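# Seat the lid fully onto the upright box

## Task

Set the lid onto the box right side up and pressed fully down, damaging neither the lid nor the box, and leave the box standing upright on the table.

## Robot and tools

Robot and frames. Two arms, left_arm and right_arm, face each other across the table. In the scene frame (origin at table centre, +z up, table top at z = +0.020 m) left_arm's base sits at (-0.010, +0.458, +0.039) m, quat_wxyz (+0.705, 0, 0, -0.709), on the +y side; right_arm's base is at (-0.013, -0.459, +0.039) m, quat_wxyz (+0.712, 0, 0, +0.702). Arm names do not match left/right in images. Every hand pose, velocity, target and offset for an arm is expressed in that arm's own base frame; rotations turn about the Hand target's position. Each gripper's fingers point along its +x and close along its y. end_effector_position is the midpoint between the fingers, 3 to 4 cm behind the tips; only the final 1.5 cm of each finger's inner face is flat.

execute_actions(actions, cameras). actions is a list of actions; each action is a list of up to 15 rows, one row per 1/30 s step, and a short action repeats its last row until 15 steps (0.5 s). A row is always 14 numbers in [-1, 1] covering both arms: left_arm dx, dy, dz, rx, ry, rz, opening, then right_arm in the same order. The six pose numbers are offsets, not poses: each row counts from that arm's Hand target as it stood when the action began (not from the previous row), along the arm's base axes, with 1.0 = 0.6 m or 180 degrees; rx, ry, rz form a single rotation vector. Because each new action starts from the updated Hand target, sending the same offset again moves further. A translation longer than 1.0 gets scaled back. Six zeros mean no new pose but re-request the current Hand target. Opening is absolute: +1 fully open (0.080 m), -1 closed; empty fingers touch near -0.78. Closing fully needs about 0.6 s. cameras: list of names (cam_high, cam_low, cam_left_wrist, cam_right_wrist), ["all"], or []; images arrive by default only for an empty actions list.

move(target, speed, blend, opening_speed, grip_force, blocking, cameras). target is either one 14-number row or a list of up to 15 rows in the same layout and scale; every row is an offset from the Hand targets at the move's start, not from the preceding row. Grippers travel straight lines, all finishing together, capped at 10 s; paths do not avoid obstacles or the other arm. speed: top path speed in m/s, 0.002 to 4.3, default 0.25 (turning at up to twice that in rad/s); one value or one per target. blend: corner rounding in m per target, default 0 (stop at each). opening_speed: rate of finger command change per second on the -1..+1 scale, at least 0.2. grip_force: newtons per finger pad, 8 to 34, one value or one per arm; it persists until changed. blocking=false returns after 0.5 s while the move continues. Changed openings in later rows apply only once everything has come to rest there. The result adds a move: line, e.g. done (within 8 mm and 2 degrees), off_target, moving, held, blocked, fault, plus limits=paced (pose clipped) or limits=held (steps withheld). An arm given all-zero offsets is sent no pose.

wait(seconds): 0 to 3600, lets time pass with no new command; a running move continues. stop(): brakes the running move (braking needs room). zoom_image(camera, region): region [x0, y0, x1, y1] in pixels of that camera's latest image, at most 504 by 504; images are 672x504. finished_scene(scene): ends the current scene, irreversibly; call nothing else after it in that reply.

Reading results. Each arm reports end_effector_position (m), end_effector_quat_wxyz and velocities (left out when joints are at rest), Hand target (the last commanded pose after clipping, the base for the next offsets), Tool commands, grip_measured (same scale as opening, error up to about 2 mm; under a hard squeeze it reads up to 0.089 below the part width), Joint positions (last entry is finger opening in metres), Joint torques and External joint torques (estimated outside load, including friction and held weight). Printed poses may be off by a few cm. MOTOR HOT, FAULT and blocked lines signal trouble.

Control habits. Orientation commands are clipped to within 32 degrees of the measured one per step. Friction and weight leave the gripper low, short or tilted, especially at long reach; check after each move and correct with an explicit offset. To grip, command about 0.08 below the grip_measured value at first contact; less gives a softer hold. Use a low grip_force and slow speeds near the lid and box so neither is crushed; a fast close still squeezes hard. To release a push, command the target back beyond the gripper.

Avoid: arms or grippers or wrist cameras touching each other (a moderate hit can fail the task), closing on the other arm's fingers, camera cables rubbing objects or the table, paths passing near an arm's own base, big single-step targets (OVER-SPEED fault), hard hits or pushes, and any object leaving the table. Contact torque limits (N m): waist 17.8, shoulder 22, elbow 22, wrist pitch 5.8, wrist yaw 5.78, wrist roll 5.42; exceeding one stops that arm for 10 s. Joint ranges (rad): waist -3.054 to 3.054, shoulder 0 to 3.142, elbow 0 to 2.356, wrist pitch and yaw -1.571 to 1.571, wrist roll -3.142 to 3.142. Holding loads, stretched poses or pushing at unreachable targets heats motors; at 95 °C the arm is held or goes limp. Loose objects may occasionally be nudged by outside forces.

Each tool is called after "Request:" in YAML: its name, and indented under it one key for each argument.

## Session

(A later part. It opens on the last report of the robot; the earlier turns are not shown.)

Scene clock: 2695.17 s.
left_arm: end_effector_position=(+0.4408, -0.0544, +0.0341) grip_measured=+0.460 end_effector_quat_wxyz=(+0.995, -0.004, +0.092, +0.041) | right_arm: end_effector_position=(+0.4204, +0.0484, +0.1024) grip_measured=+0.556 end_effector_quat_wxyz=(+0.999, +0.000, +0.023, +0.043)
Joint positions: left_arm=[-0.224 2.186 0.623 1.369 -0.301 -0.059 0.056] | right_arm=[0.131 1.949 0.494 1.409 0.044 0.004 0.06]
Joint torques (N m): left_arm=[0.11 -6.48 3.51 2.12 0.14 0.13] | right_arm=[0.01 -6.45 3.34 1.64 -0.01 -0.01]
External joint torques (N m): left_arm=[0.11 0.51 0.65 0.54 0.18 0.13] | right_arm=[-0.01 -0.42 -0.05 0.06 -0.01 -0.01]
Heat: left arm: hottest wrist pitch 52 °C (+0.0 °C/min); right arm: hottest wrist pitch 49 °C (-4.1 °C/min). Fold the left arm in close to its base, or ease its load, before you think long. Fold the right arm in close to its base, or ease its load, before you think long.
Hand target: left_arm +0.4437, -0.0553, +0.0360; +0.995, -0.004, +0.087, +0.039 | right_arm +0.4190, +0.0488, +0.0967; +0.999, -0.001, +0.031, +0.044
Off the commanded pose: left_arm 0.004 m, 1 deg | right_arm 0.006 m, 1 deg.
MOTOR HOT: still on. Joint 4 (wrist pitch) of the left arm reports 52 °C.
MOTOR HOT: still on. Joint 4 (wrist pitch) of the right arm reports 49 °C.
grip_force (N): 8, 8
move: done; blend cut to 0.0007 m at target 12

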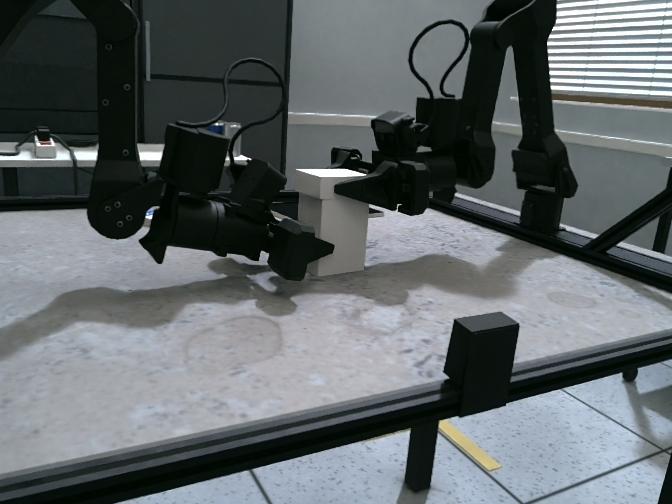

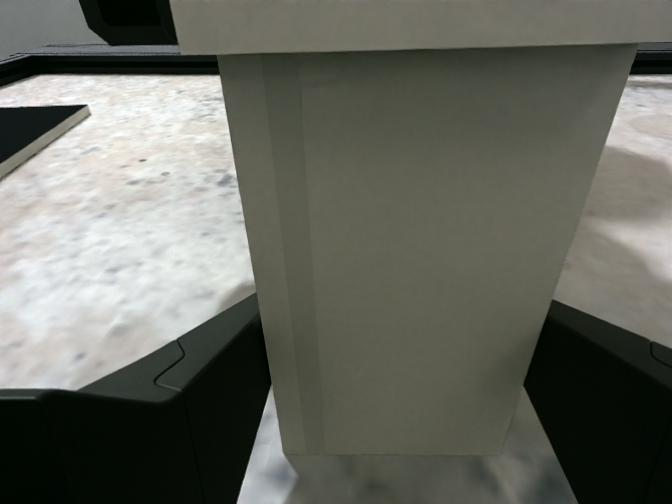

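Request:
move:
  target:
    - [0,0,0,0,0,0,0.2, 0.0073,-0.0003,0.0055,0,0,0,0.4]
    - [0,0,0,0,0,0,0.2, 0.0051,0.005,0.0055,0,0,0,0.4]
    - [0,0,0,0,0,0,0.2, -0.0002,0.0072,0.0055,0,0,0,0.4]
    - [0,0,0,0,0,0,0.2, -0.0055,0.005,0.0055,0,0,0,0.4]
    - [0,0,0,0,0,0,0.2, -0.0077,-0.0003,0.0055,0,0,0,0.4]
    - [0,0,0,0,0,0,0.2, -0.0055,-0.0056,0.0055,0,0,0,0.4]
    - [0,0,0,0,0,0,0.2, -0.0002,-0.0078,0.0055,0,0,0,0.4]
    - [0,0,0,0,0,0,0.2, 0.0051,-0.0056,0.004,0,0,0,0.4]
    - [0,0,0,0,0,0,0.2, 0.0073,-0.0003,0.004,0,0,0,0.4]
    - [0,0,0,0,0,0,0.2, -0.0002,0.0047,0.004,0,0,0,0.4]
    - [0,0,0,0,0,0,0.2, -0.0052,-0.0003,0.004,0,0,0,0.4]
    - [0,0,0,0,0,0,0.2, -0.0002,-0.0053,0.004,0,0,0,0.4]
    - [0,0,0,0,0,0,0.2, 0.0048,-0.0003,0.002,0,0,0,0.4]
    - [0,0,0,0,0,0,0.2, -0.0002,-0.0003,0.0,0,0,0,0.4]
  speed: 0.02
  blend: 0.001
  cameras: ["cam_low", "cam_left_wrist"]

Request:
zoom_image:
  camera: "cam_low"
  region: [280, 150, 380, 220]

Scene clock: 2740.30 s.
left_arm: end_effector_position=(+0.4416, -0.0541, +0.0343) grip_measured=+0.460 end_effector_quat_wxyz=(+0.995, -0.004, +0.091, +0.041) | right_arm: end_effector_position=(+0.4185, +0.0479, +0.0964) grip_measured=+0.556 end_effector_quat_wxyz=(+0.998, -0.001, +0.033, +0.044)
Joint positions: left_arm=[-0.222 2.187 0.626 1.369 -0.3 -0.059 0.056] | right_arm=[0.128 1.954 0.486 1.401 0.04 0.004 0.06]
Joint torques (N m): left_arm=[-0.03 -6.7 3.32 2.13 0.09 0.11] | right_arm=[0.24 -7.06 4.12 2.25 0.13 -0.04]
External joint torques (N m): left_arm=[0.01 0.27 0.43 0.55 0.12 0.11] | right_arm=[0.26 -1.09 0.79 0.68 0.13 -0.05]
Heat: left arm: hottest wrist pitch 52 °C (+0.0 °C/min); right arm: hottest wrist pitch 48 °C (-1.0 °C/min). Fold the left arm in close to its base, or ease its load, before you think long. Fold the right arm in close to its base, or ease its load, before you think long.
Hand target: left_arm +0.4437, -0.0553, +0.0360; +0.995, -0.004, +0.087, +0.039 | right_arm +0.4189, +0.0485, +0.0966; +0.999, -0.001, +0.031, +0.043
Off the commanded pose: left_arm 0.003 m, 1 deg | right_arm 0.001 m, 0 deg.
MOTOR HOT: still on. Joint 4 (wrist pitch) of the left arm reports 52 °C.
MOTOR HOT: still on. Joint 4 (wrist pitch) of the right arm reports 48 °C.
grip_force (N): 8, 8
move: done

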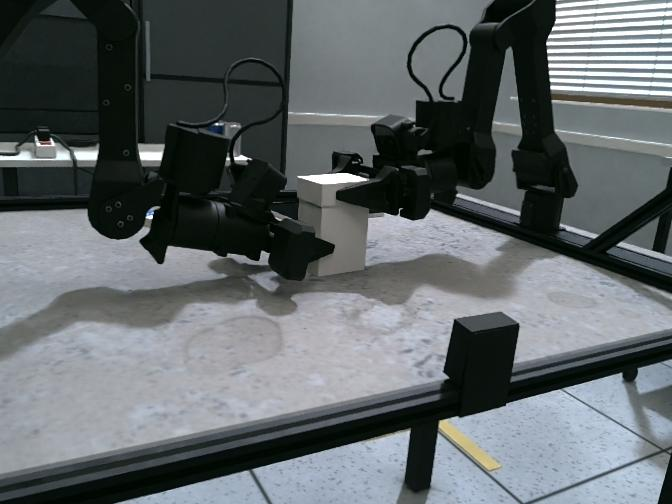

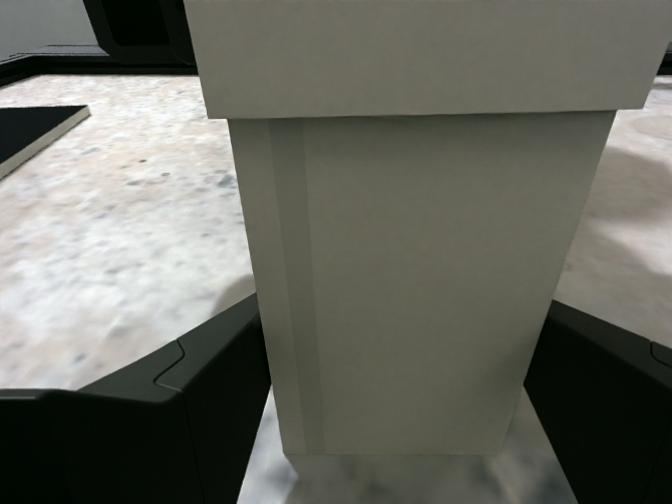

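Scaled by 5.040 from the camera's image (finer frame: 960x720).

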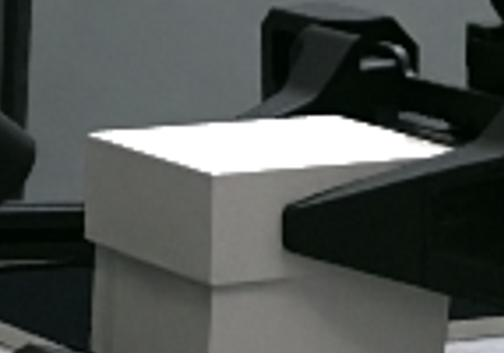

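Request:
move:
  target: [0, 0, 0, 0, 0, 0, 0.2, 0.0003, 0.0003, -0.015, 0.0007, -0.0083, 0, 0.4]
  speed: 0.04
  cameras: ["cam_low", "cam_left_wrist"]

Request:
zoom_image:
  camera: "cam_low"
  region: [280, 150, 380, 220]

Scene clock: 2759.27 s.
left_arm: end_effector_position=(+0.4416, -0.0541, +0.0343) grip_measured=+0.460 end_effector_quat_wxyz=(+0.995, -0.004, +0.091, +0.041) | right_arm: end_effector_position=(+0.4188, +0.0481, +0.0891) grip_measured=+0.556 end_effector_quat_wxyz=(+0.999, +0.000, +0.018, +0.044)
Joint positions: left_arm=[-0.222 2.187 0.626 1.369 -0.3 -0.059 0.056] | right_arm=[0.129 2.031 0.486 1.509 0.04 0.004 0.06]
Joint torques (N m): left_arm=[-0.03 -6.69 3.43 2.11 0.1 0.14] | right_arm=[0.27 -6.76 3.83 2.08 0.17 -0.06]
External joint torques (N m): left_arm=[-0.02 0.32 0.54 0.52 0.13 0.14] | right_arm=[0.32 -0.6 0.84 0.49 0.16 -0.06]
Heat: left arm: hottest wrist pitch 52 °C (+0.0 °C/min); right arm: hottest wrist pitch 51 °C (+2.0 °C/min). Fold the left arm in close to its base, or ease its load, before you think long. Fold the right arm in close to its base, or ease its load, before you think long.
Hand target: left_arm +0.4437, -0.0553, +0.0360; +0.995, -0.004, +0.087, +0.039 | right_arm +0.4191, +0.0487, +0.0876; +0.999, -0.001, +0.018, +0.043
Off the commanded pose: left_arm 0.003 m, 1 deg | right_arm 0.002 m, 0 deg.
MOTOR HOT: still on. Joint 4 (wrist pitch) of the left arm reports 52 °C.
MOTOR HOT: still on. Joint 4 (wrist pitch) of the right arm reports 51 °C.
grip_force (N): 8, 8
move: done

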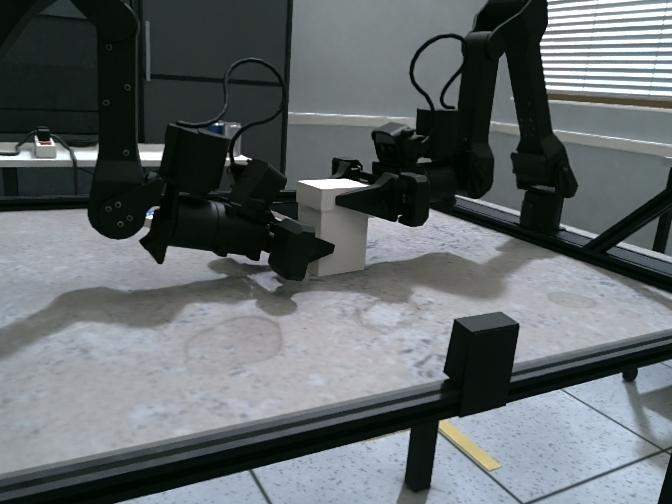

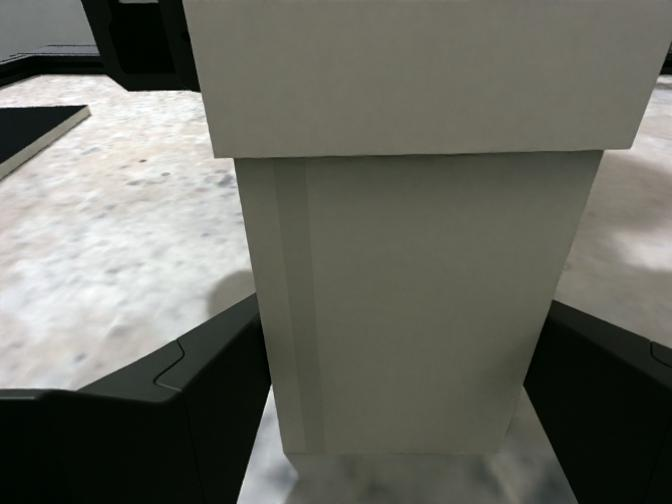

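Scaled by 5.040 from the camera's image (finer frame: 960x720).

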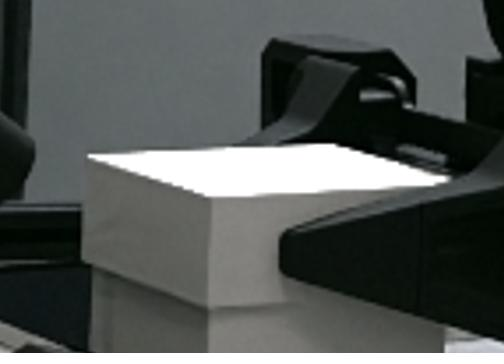

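Request:
move:
  target:
    - [0,0,0,0,0,0,0.2, 0,0,0,0,0,0,1.0]
    - [0,0,0,0,0,0,0.2, 0,0,0.104,0,0,0,1.0]
    - [0,0,0,0,0,0,0.2, 0.0387,0.0025,0.129,-0.0378,0.4317,0,-0.75]
  speed: [0.1, 0.12, 0.35]
  blend: [0, 0.01, 0]
  cameras: ["cam_low", "cam_right_wrist"]

Request:
zoom_image:
  camera: "cam_low"
  region: [260, 130, 400, 290]

Scene clock: 2803.77 s.
left_arm: end_effector_position=(+0.4416, -0.0541, +0.0343) grip_measured=+0.460 end_effector_quat_wxyz=(+0.995, -0.004, +0.091, +0.041) | right_arm: end_effector_position=(+0.4398, +0.0506, +0.1638) grip_measured=-0.746 end_effector_quat_wxyz=(+0.763, -0.032, +0.645, +0.034)
Joint positions: left_arm=[-0.222 2.187 0.626 1.369 -0.3 -0.059 0.056] | right_arm=[0.118 2.126 2.091 -1.367 0.01 0.023 0.001]
Joint torques (N m): left_arm=[-0.1 -6.77 3.37 2.1 0.11 0.13] | right_arm=[-0.32 -10.59 8.17 0.53 -0.16 0.13]
External joint torques (N m): left_arm=[-0.1 0.15 0.52 0.55 0.14 0.13] | right_arm=[-0.44 -1.33 2.7 -0.04 -0.16 0.13]
Heat: left arm: hottest wrist pitch 52 °C (+0.0 °C/min); right arm: hottest wrist pitch 48 °C (-1.0 °C/min). Fold the left arm in close to its base, or ease its load, before you think long. Fold the right arm in close to its base, or ease its load, before you think long.
Hand target: left_arm +0.4437, -0.0553, +0.0360; +0.995, -0.004, +0.087, +0.039 | right_arm +0.4423, +0.0501, +0.1650; +0.765, -0.028, +0.643, +0.033
Off the commanded pose: left_arm 0.003 m, 1 deg | right_arm 0.003 m, 1 deg.
MOTOR HOT: still on. Joint 4 (wrist pitch) of the left arm reports 52 °C.
MOTOR HOT: still on. Joint 4 (wrist pitch) of the right arm reports 48 °C.
grip_force (N): 8, 8
move: done

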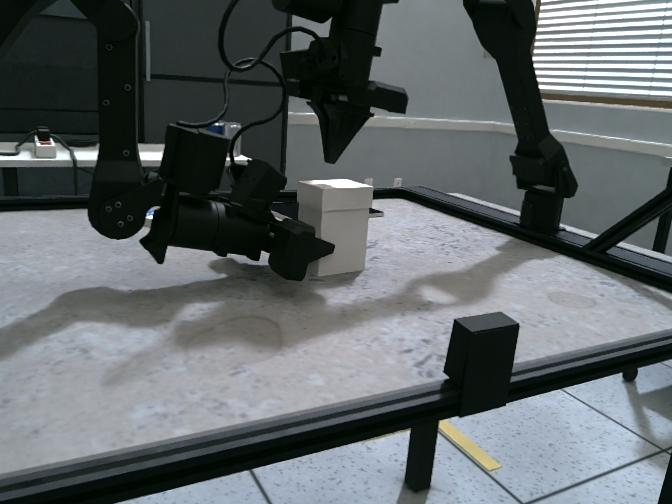

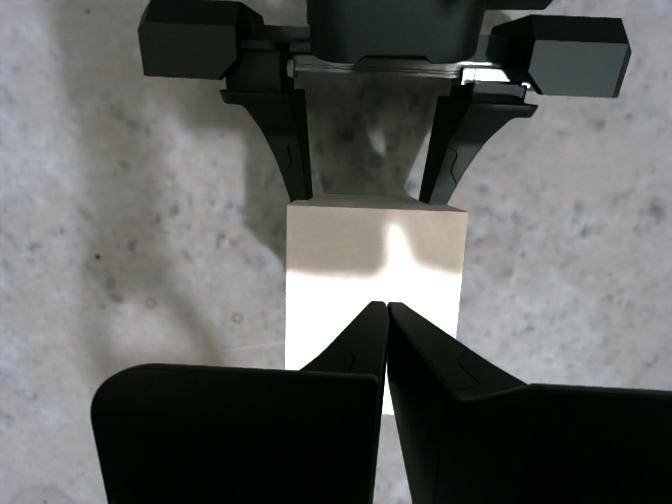

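Scaled by 3.150 from the camera's image (finer frame: 960x720).

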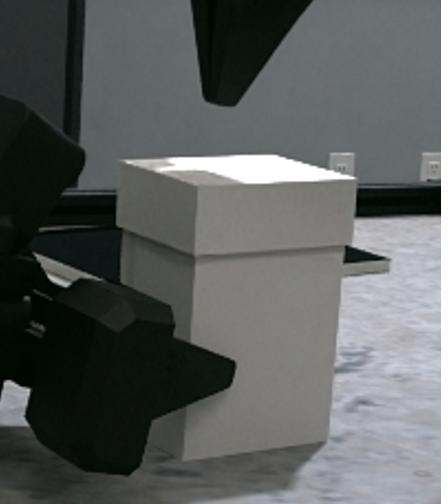

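Request:
move:
  target: [0,0,0,0,0,0,0.2, 0.003,0,-0.085,0,0,0,-0.75]
  speed: 0.05
  cameras: ["cam_low", "cam_right_wrist", "cam_left_wrist"]

Request:
zoom_image:
  camera: "cam_low"
  region: [260, 130, 400, 290]

Scene clock: 2822.07 s.
left_arm: end_effector_position=(+0.4416, -0.0541, +0.0343) grip_measured=+0.460 end_effector_quat_wxyz=(+0.995, -0.004, +0.091, +0.041) | right_arm: end_effector_position=(+0.4447, +0.0512, +0.1234) grip_measured=-0.747 end_effector_quat_wxyz=(+0.770, -0.032, +0.636, +0.034)
Joint positions: left_arm=[-0.222 2.187 0.626 1.369 -0.3 -0.059 0.056] | right_arm=[0.118 2.105 1.893 -1.169 0.01 0.023 0.001]
Joint torques (N m): left_arm=[-0.03 -6.77 3.35 2.11 0.11 0.12] | right_arm=[-0.36 -9.96 4.56 1.52 -0.13 0.12]
External joint torques (N m): left_arm=[-0.04 0.19 0.47 0.54 0.14 0.12] | right_arm=[-0.35 -0.69 -1.05 0.92 -0.13 0.12]
Heat: left arm: hottest wrist pitch 52 °C (+0.0 °C/min); right arm: hottest wrist pitch 45 °C (-6.1 °C/min). Fold the left arm in close to its base, or ease its load, before you think long.
Hand target: left_arm +0.4437, -0.0553, +0.0360; +0.995, -0.004, +0.087, +0.039 | right_arm +0.4440, +0.0502, +0.1139; +0.765, -0.028, +0.643, +0.033
Off the commanded pose: left_arm 0.003 m, 1 deg | right_arm 0.009 m, 1 deg.
MOTOR HOT: still on. Joint 4 (wrist pitch) of the left arm reports 52 °C.
MOTOR HOT: cleared for the motors of the right arm.
grip_force (N): 8, 8
move: off_target (right_arm)
Images, in order (width x height): cam_low 672x504, cam_left_wrist 672x504, cam_right_wrist 672x504.

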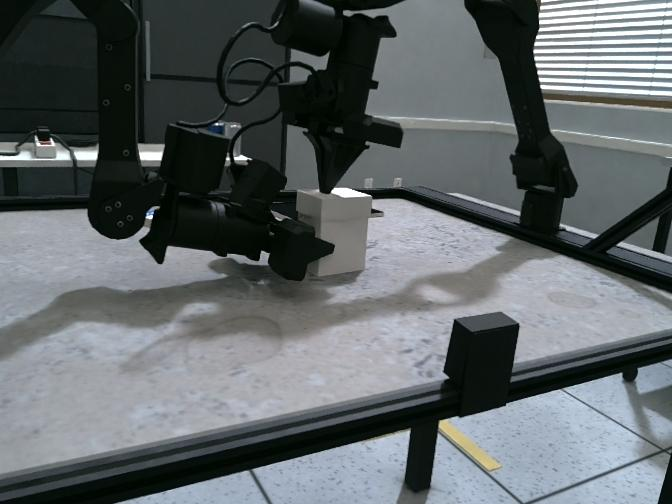

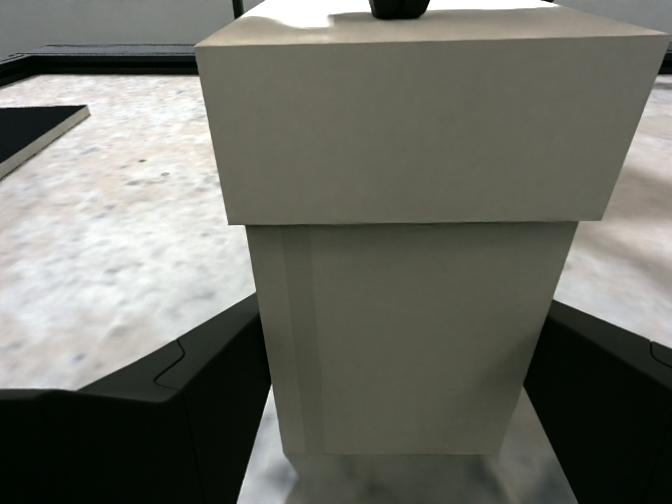

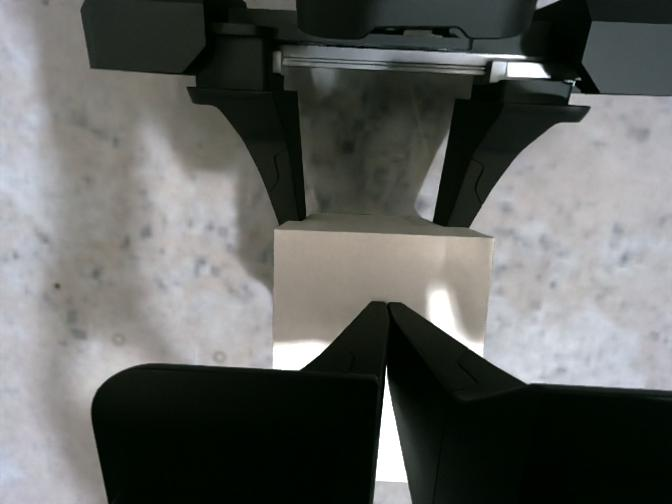

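Scaled by 3.150 from the camera's image (finer frame: 960x720).

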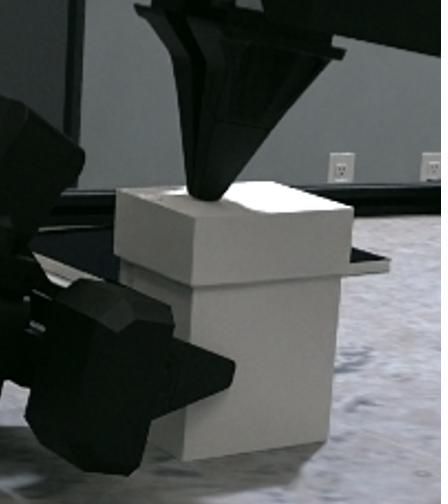

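Request:
move:
  target: [0,0,0,0,0,0,0.2, 0.0,0,-0.012,0,0,0,-0.75]
  speed: 0.03
  cameras: ["cam_low", "cam_left_wrist"]

Request:
zoom_image:
  camera: "cam_low"
  region: [260, 130, 400, 290]

Scene clock: 2845.57 s.
left_arm: end_effector_position=(+0.4416, -0.0541, +0.0343) grip_measured=+0.460 end_effector_quat_wxyz=(+0.995, -0.004, +0.091, +0.041) | right_arm: end_effector_position=(+0.4447, +0.0512, +0.1225) grip_measured=-0.747 end_effector_quat_wxyz=(+0.774, -0.031, +0.631, +0.035)
Joint positions: left_arm=[-0.222 2.187 0.626 1.369 -0.3 -0.059 0.056] | right_arm=[0.118 2.092 1.867 -1.143 0.01 0.023 0.001]
Joint torques (N m): left_arm=[0.05 -6.8 3.32 2.11 0.11 0.09] | right_arm=[-0.41 -8.48 4.18 1.78 -0.17 0.11]
External joint torques (N m): left_arm=[0.06 0.17 0.47 0.54 0.14 0.09] | right_arm=[-0.46 0.69 -1.43 1.16 -0.17 0.11]
Heat: left arm: hottest wrist pitch 53 °C (+1.0 °C/min); right arm: hottest wrist pitch 46 °C (-3.0 °C/min). Fold the left arm in close to its base, or ease its load, before you think long.
Hand target: left_arm +0.4437, -0.0553, +0.0360; +0.995, -0.004, +0.087, +0.039 | right_arm +0.4441, +0.0502, +0.1070; +0.765, -0.028, +0.642, +0.033
Off the commanded pose: left_arm 0.003 m, 1 deg | right_arm 0.016 m, 2 deg.
MOTOR HOT: still on. Joint 4 (wrist pitch) of the left arm reports 53 °C.
grip_force (N): 8, 8
move: off_target (right_arm)

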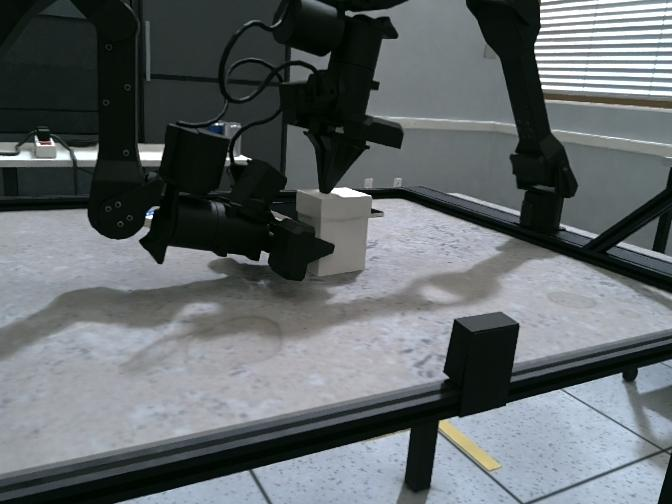

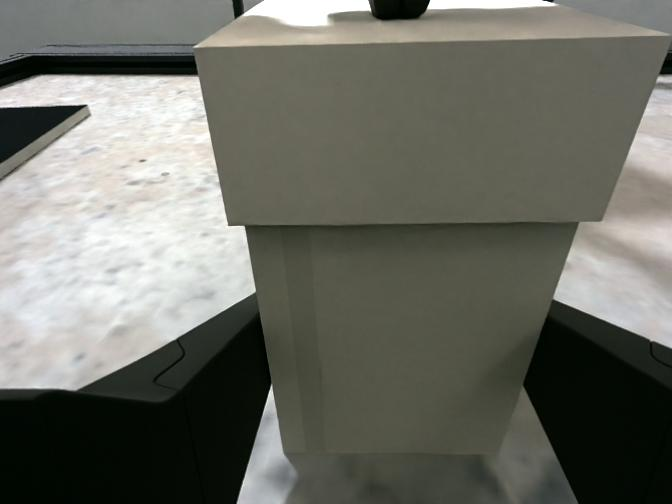

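Scaled by 3.150 from the camera's image (finer frame: 960x720).

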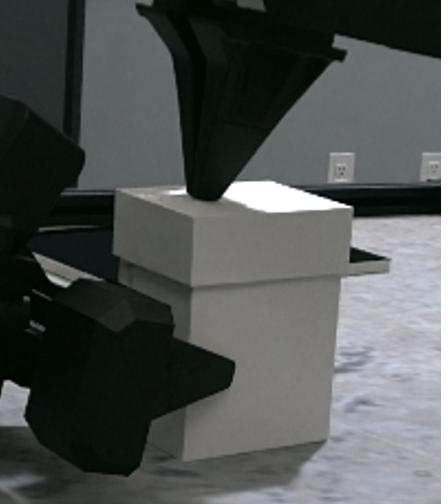

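Request:
move:
  target:
    - [0,0,0,0,0,0,1.0, 0,0,0.1,0,0,0,-0.75]
    - [-0.1795,-0.0142,0.0435,-0.0087,0.1108,0,1.0, 0,0,0.1,0,0,0,-0.75]
  speed: 0.12
  cameras: ["cam_low", "cam_left_wrist", "cam_high"]

Request:
zoom_image:
  camera: "cam_low"
  region: [260, 150, 400, 290]

Scene clock: 2860.40 s.
left_arm: end_effector_position=(+0.3372, -0.0640, +0.0601) grip_measured=+0.996 end_effector_quat_wxyz=(+0.964, -0.008, +0.262, +0.036) | right_arm: end_effector_position=(+0.4417, +0.0507, +0.1650) grip_measured=-0.747 end_effector_quat_wxyz=(+0.763, -0.032, +0.645, +0.034)
Joint positions: left_arm=[-0.341 1.504 0.387 0.546 -0.357 -0.218 0.08] | right_arm=[0.118 2.14 2.117 -1.381 0.01 0.023 0.001]
Joint torques (N m): left_arm=[-0.34 -5.48 3.74 1.81 -0.39 -0.11] | right_arm=[-0.25 -10.78 7.98 0.49 -0.11 0.11]
External joint torques (N m): left_arm=[-0.31 -1.22 -0.97 0.35 -0.28 -0.11] | right_arm=[-0.29 -1.42 2.49 -0.09 -0.11 0.11]
Heat: left arm: hottest wrist pitch 52 °C (+0.0 °C/min); right arm: hottest wrist pitch 45 °C (-4.0 °C/min). Fold the left arm in close to its base, or ease its load, before you think long.
Hand target: left_arm +0.3360, -0.0638, +0.0620; +0.965, -0.010, +0.259, +0.038 | right_arm +0.4441, +0.0501, +0.1668; +0.765, -0.028, +0.643, +0.033
Off the commanded pose: left_arm 0.002 m, 1 deg | right_arm 0.003 m, 1 deg.
MOTOR HOT: still on. Joint 4 (wrist pitch) of the left arm reports 52 °C.
grip_force (N): 8, 8
move: done
Images, in order (width x height): cam_high 672x504, cam_low 672x504, cam_left_wrist 672x504.

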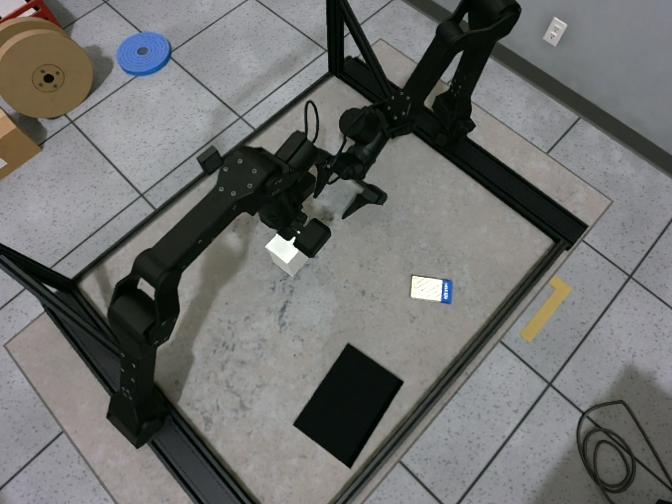

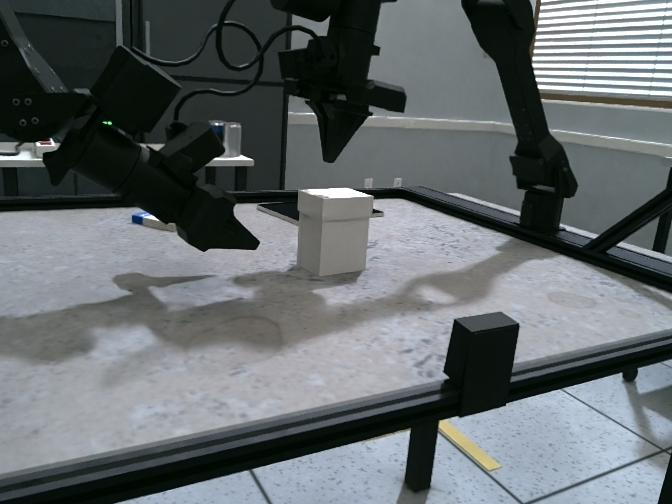

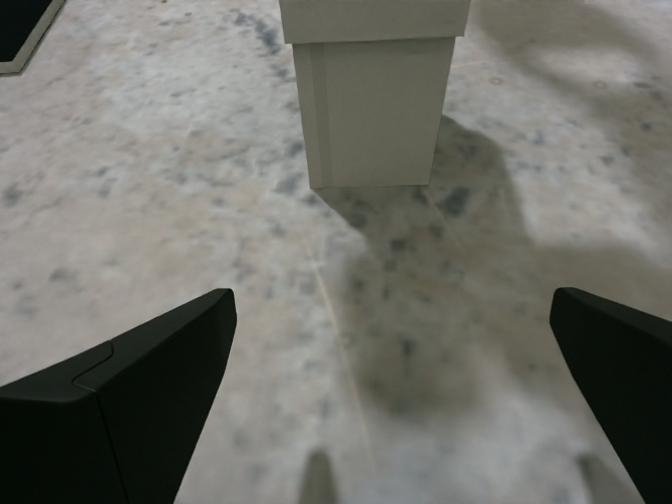

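Scaled by 3.600 from the camera's image (finer frame: 960x720).

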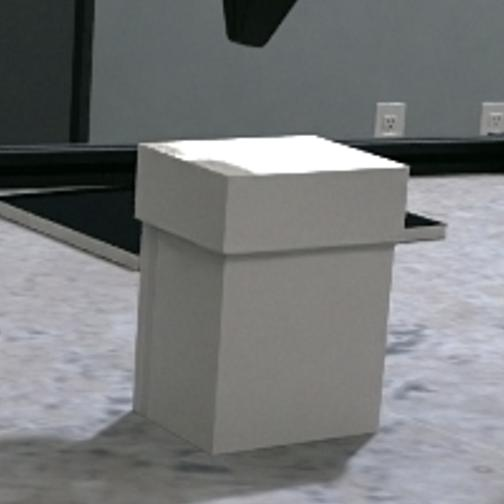

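Request:
finished_scene:
  scene: 1

The scene is finished: the task was done.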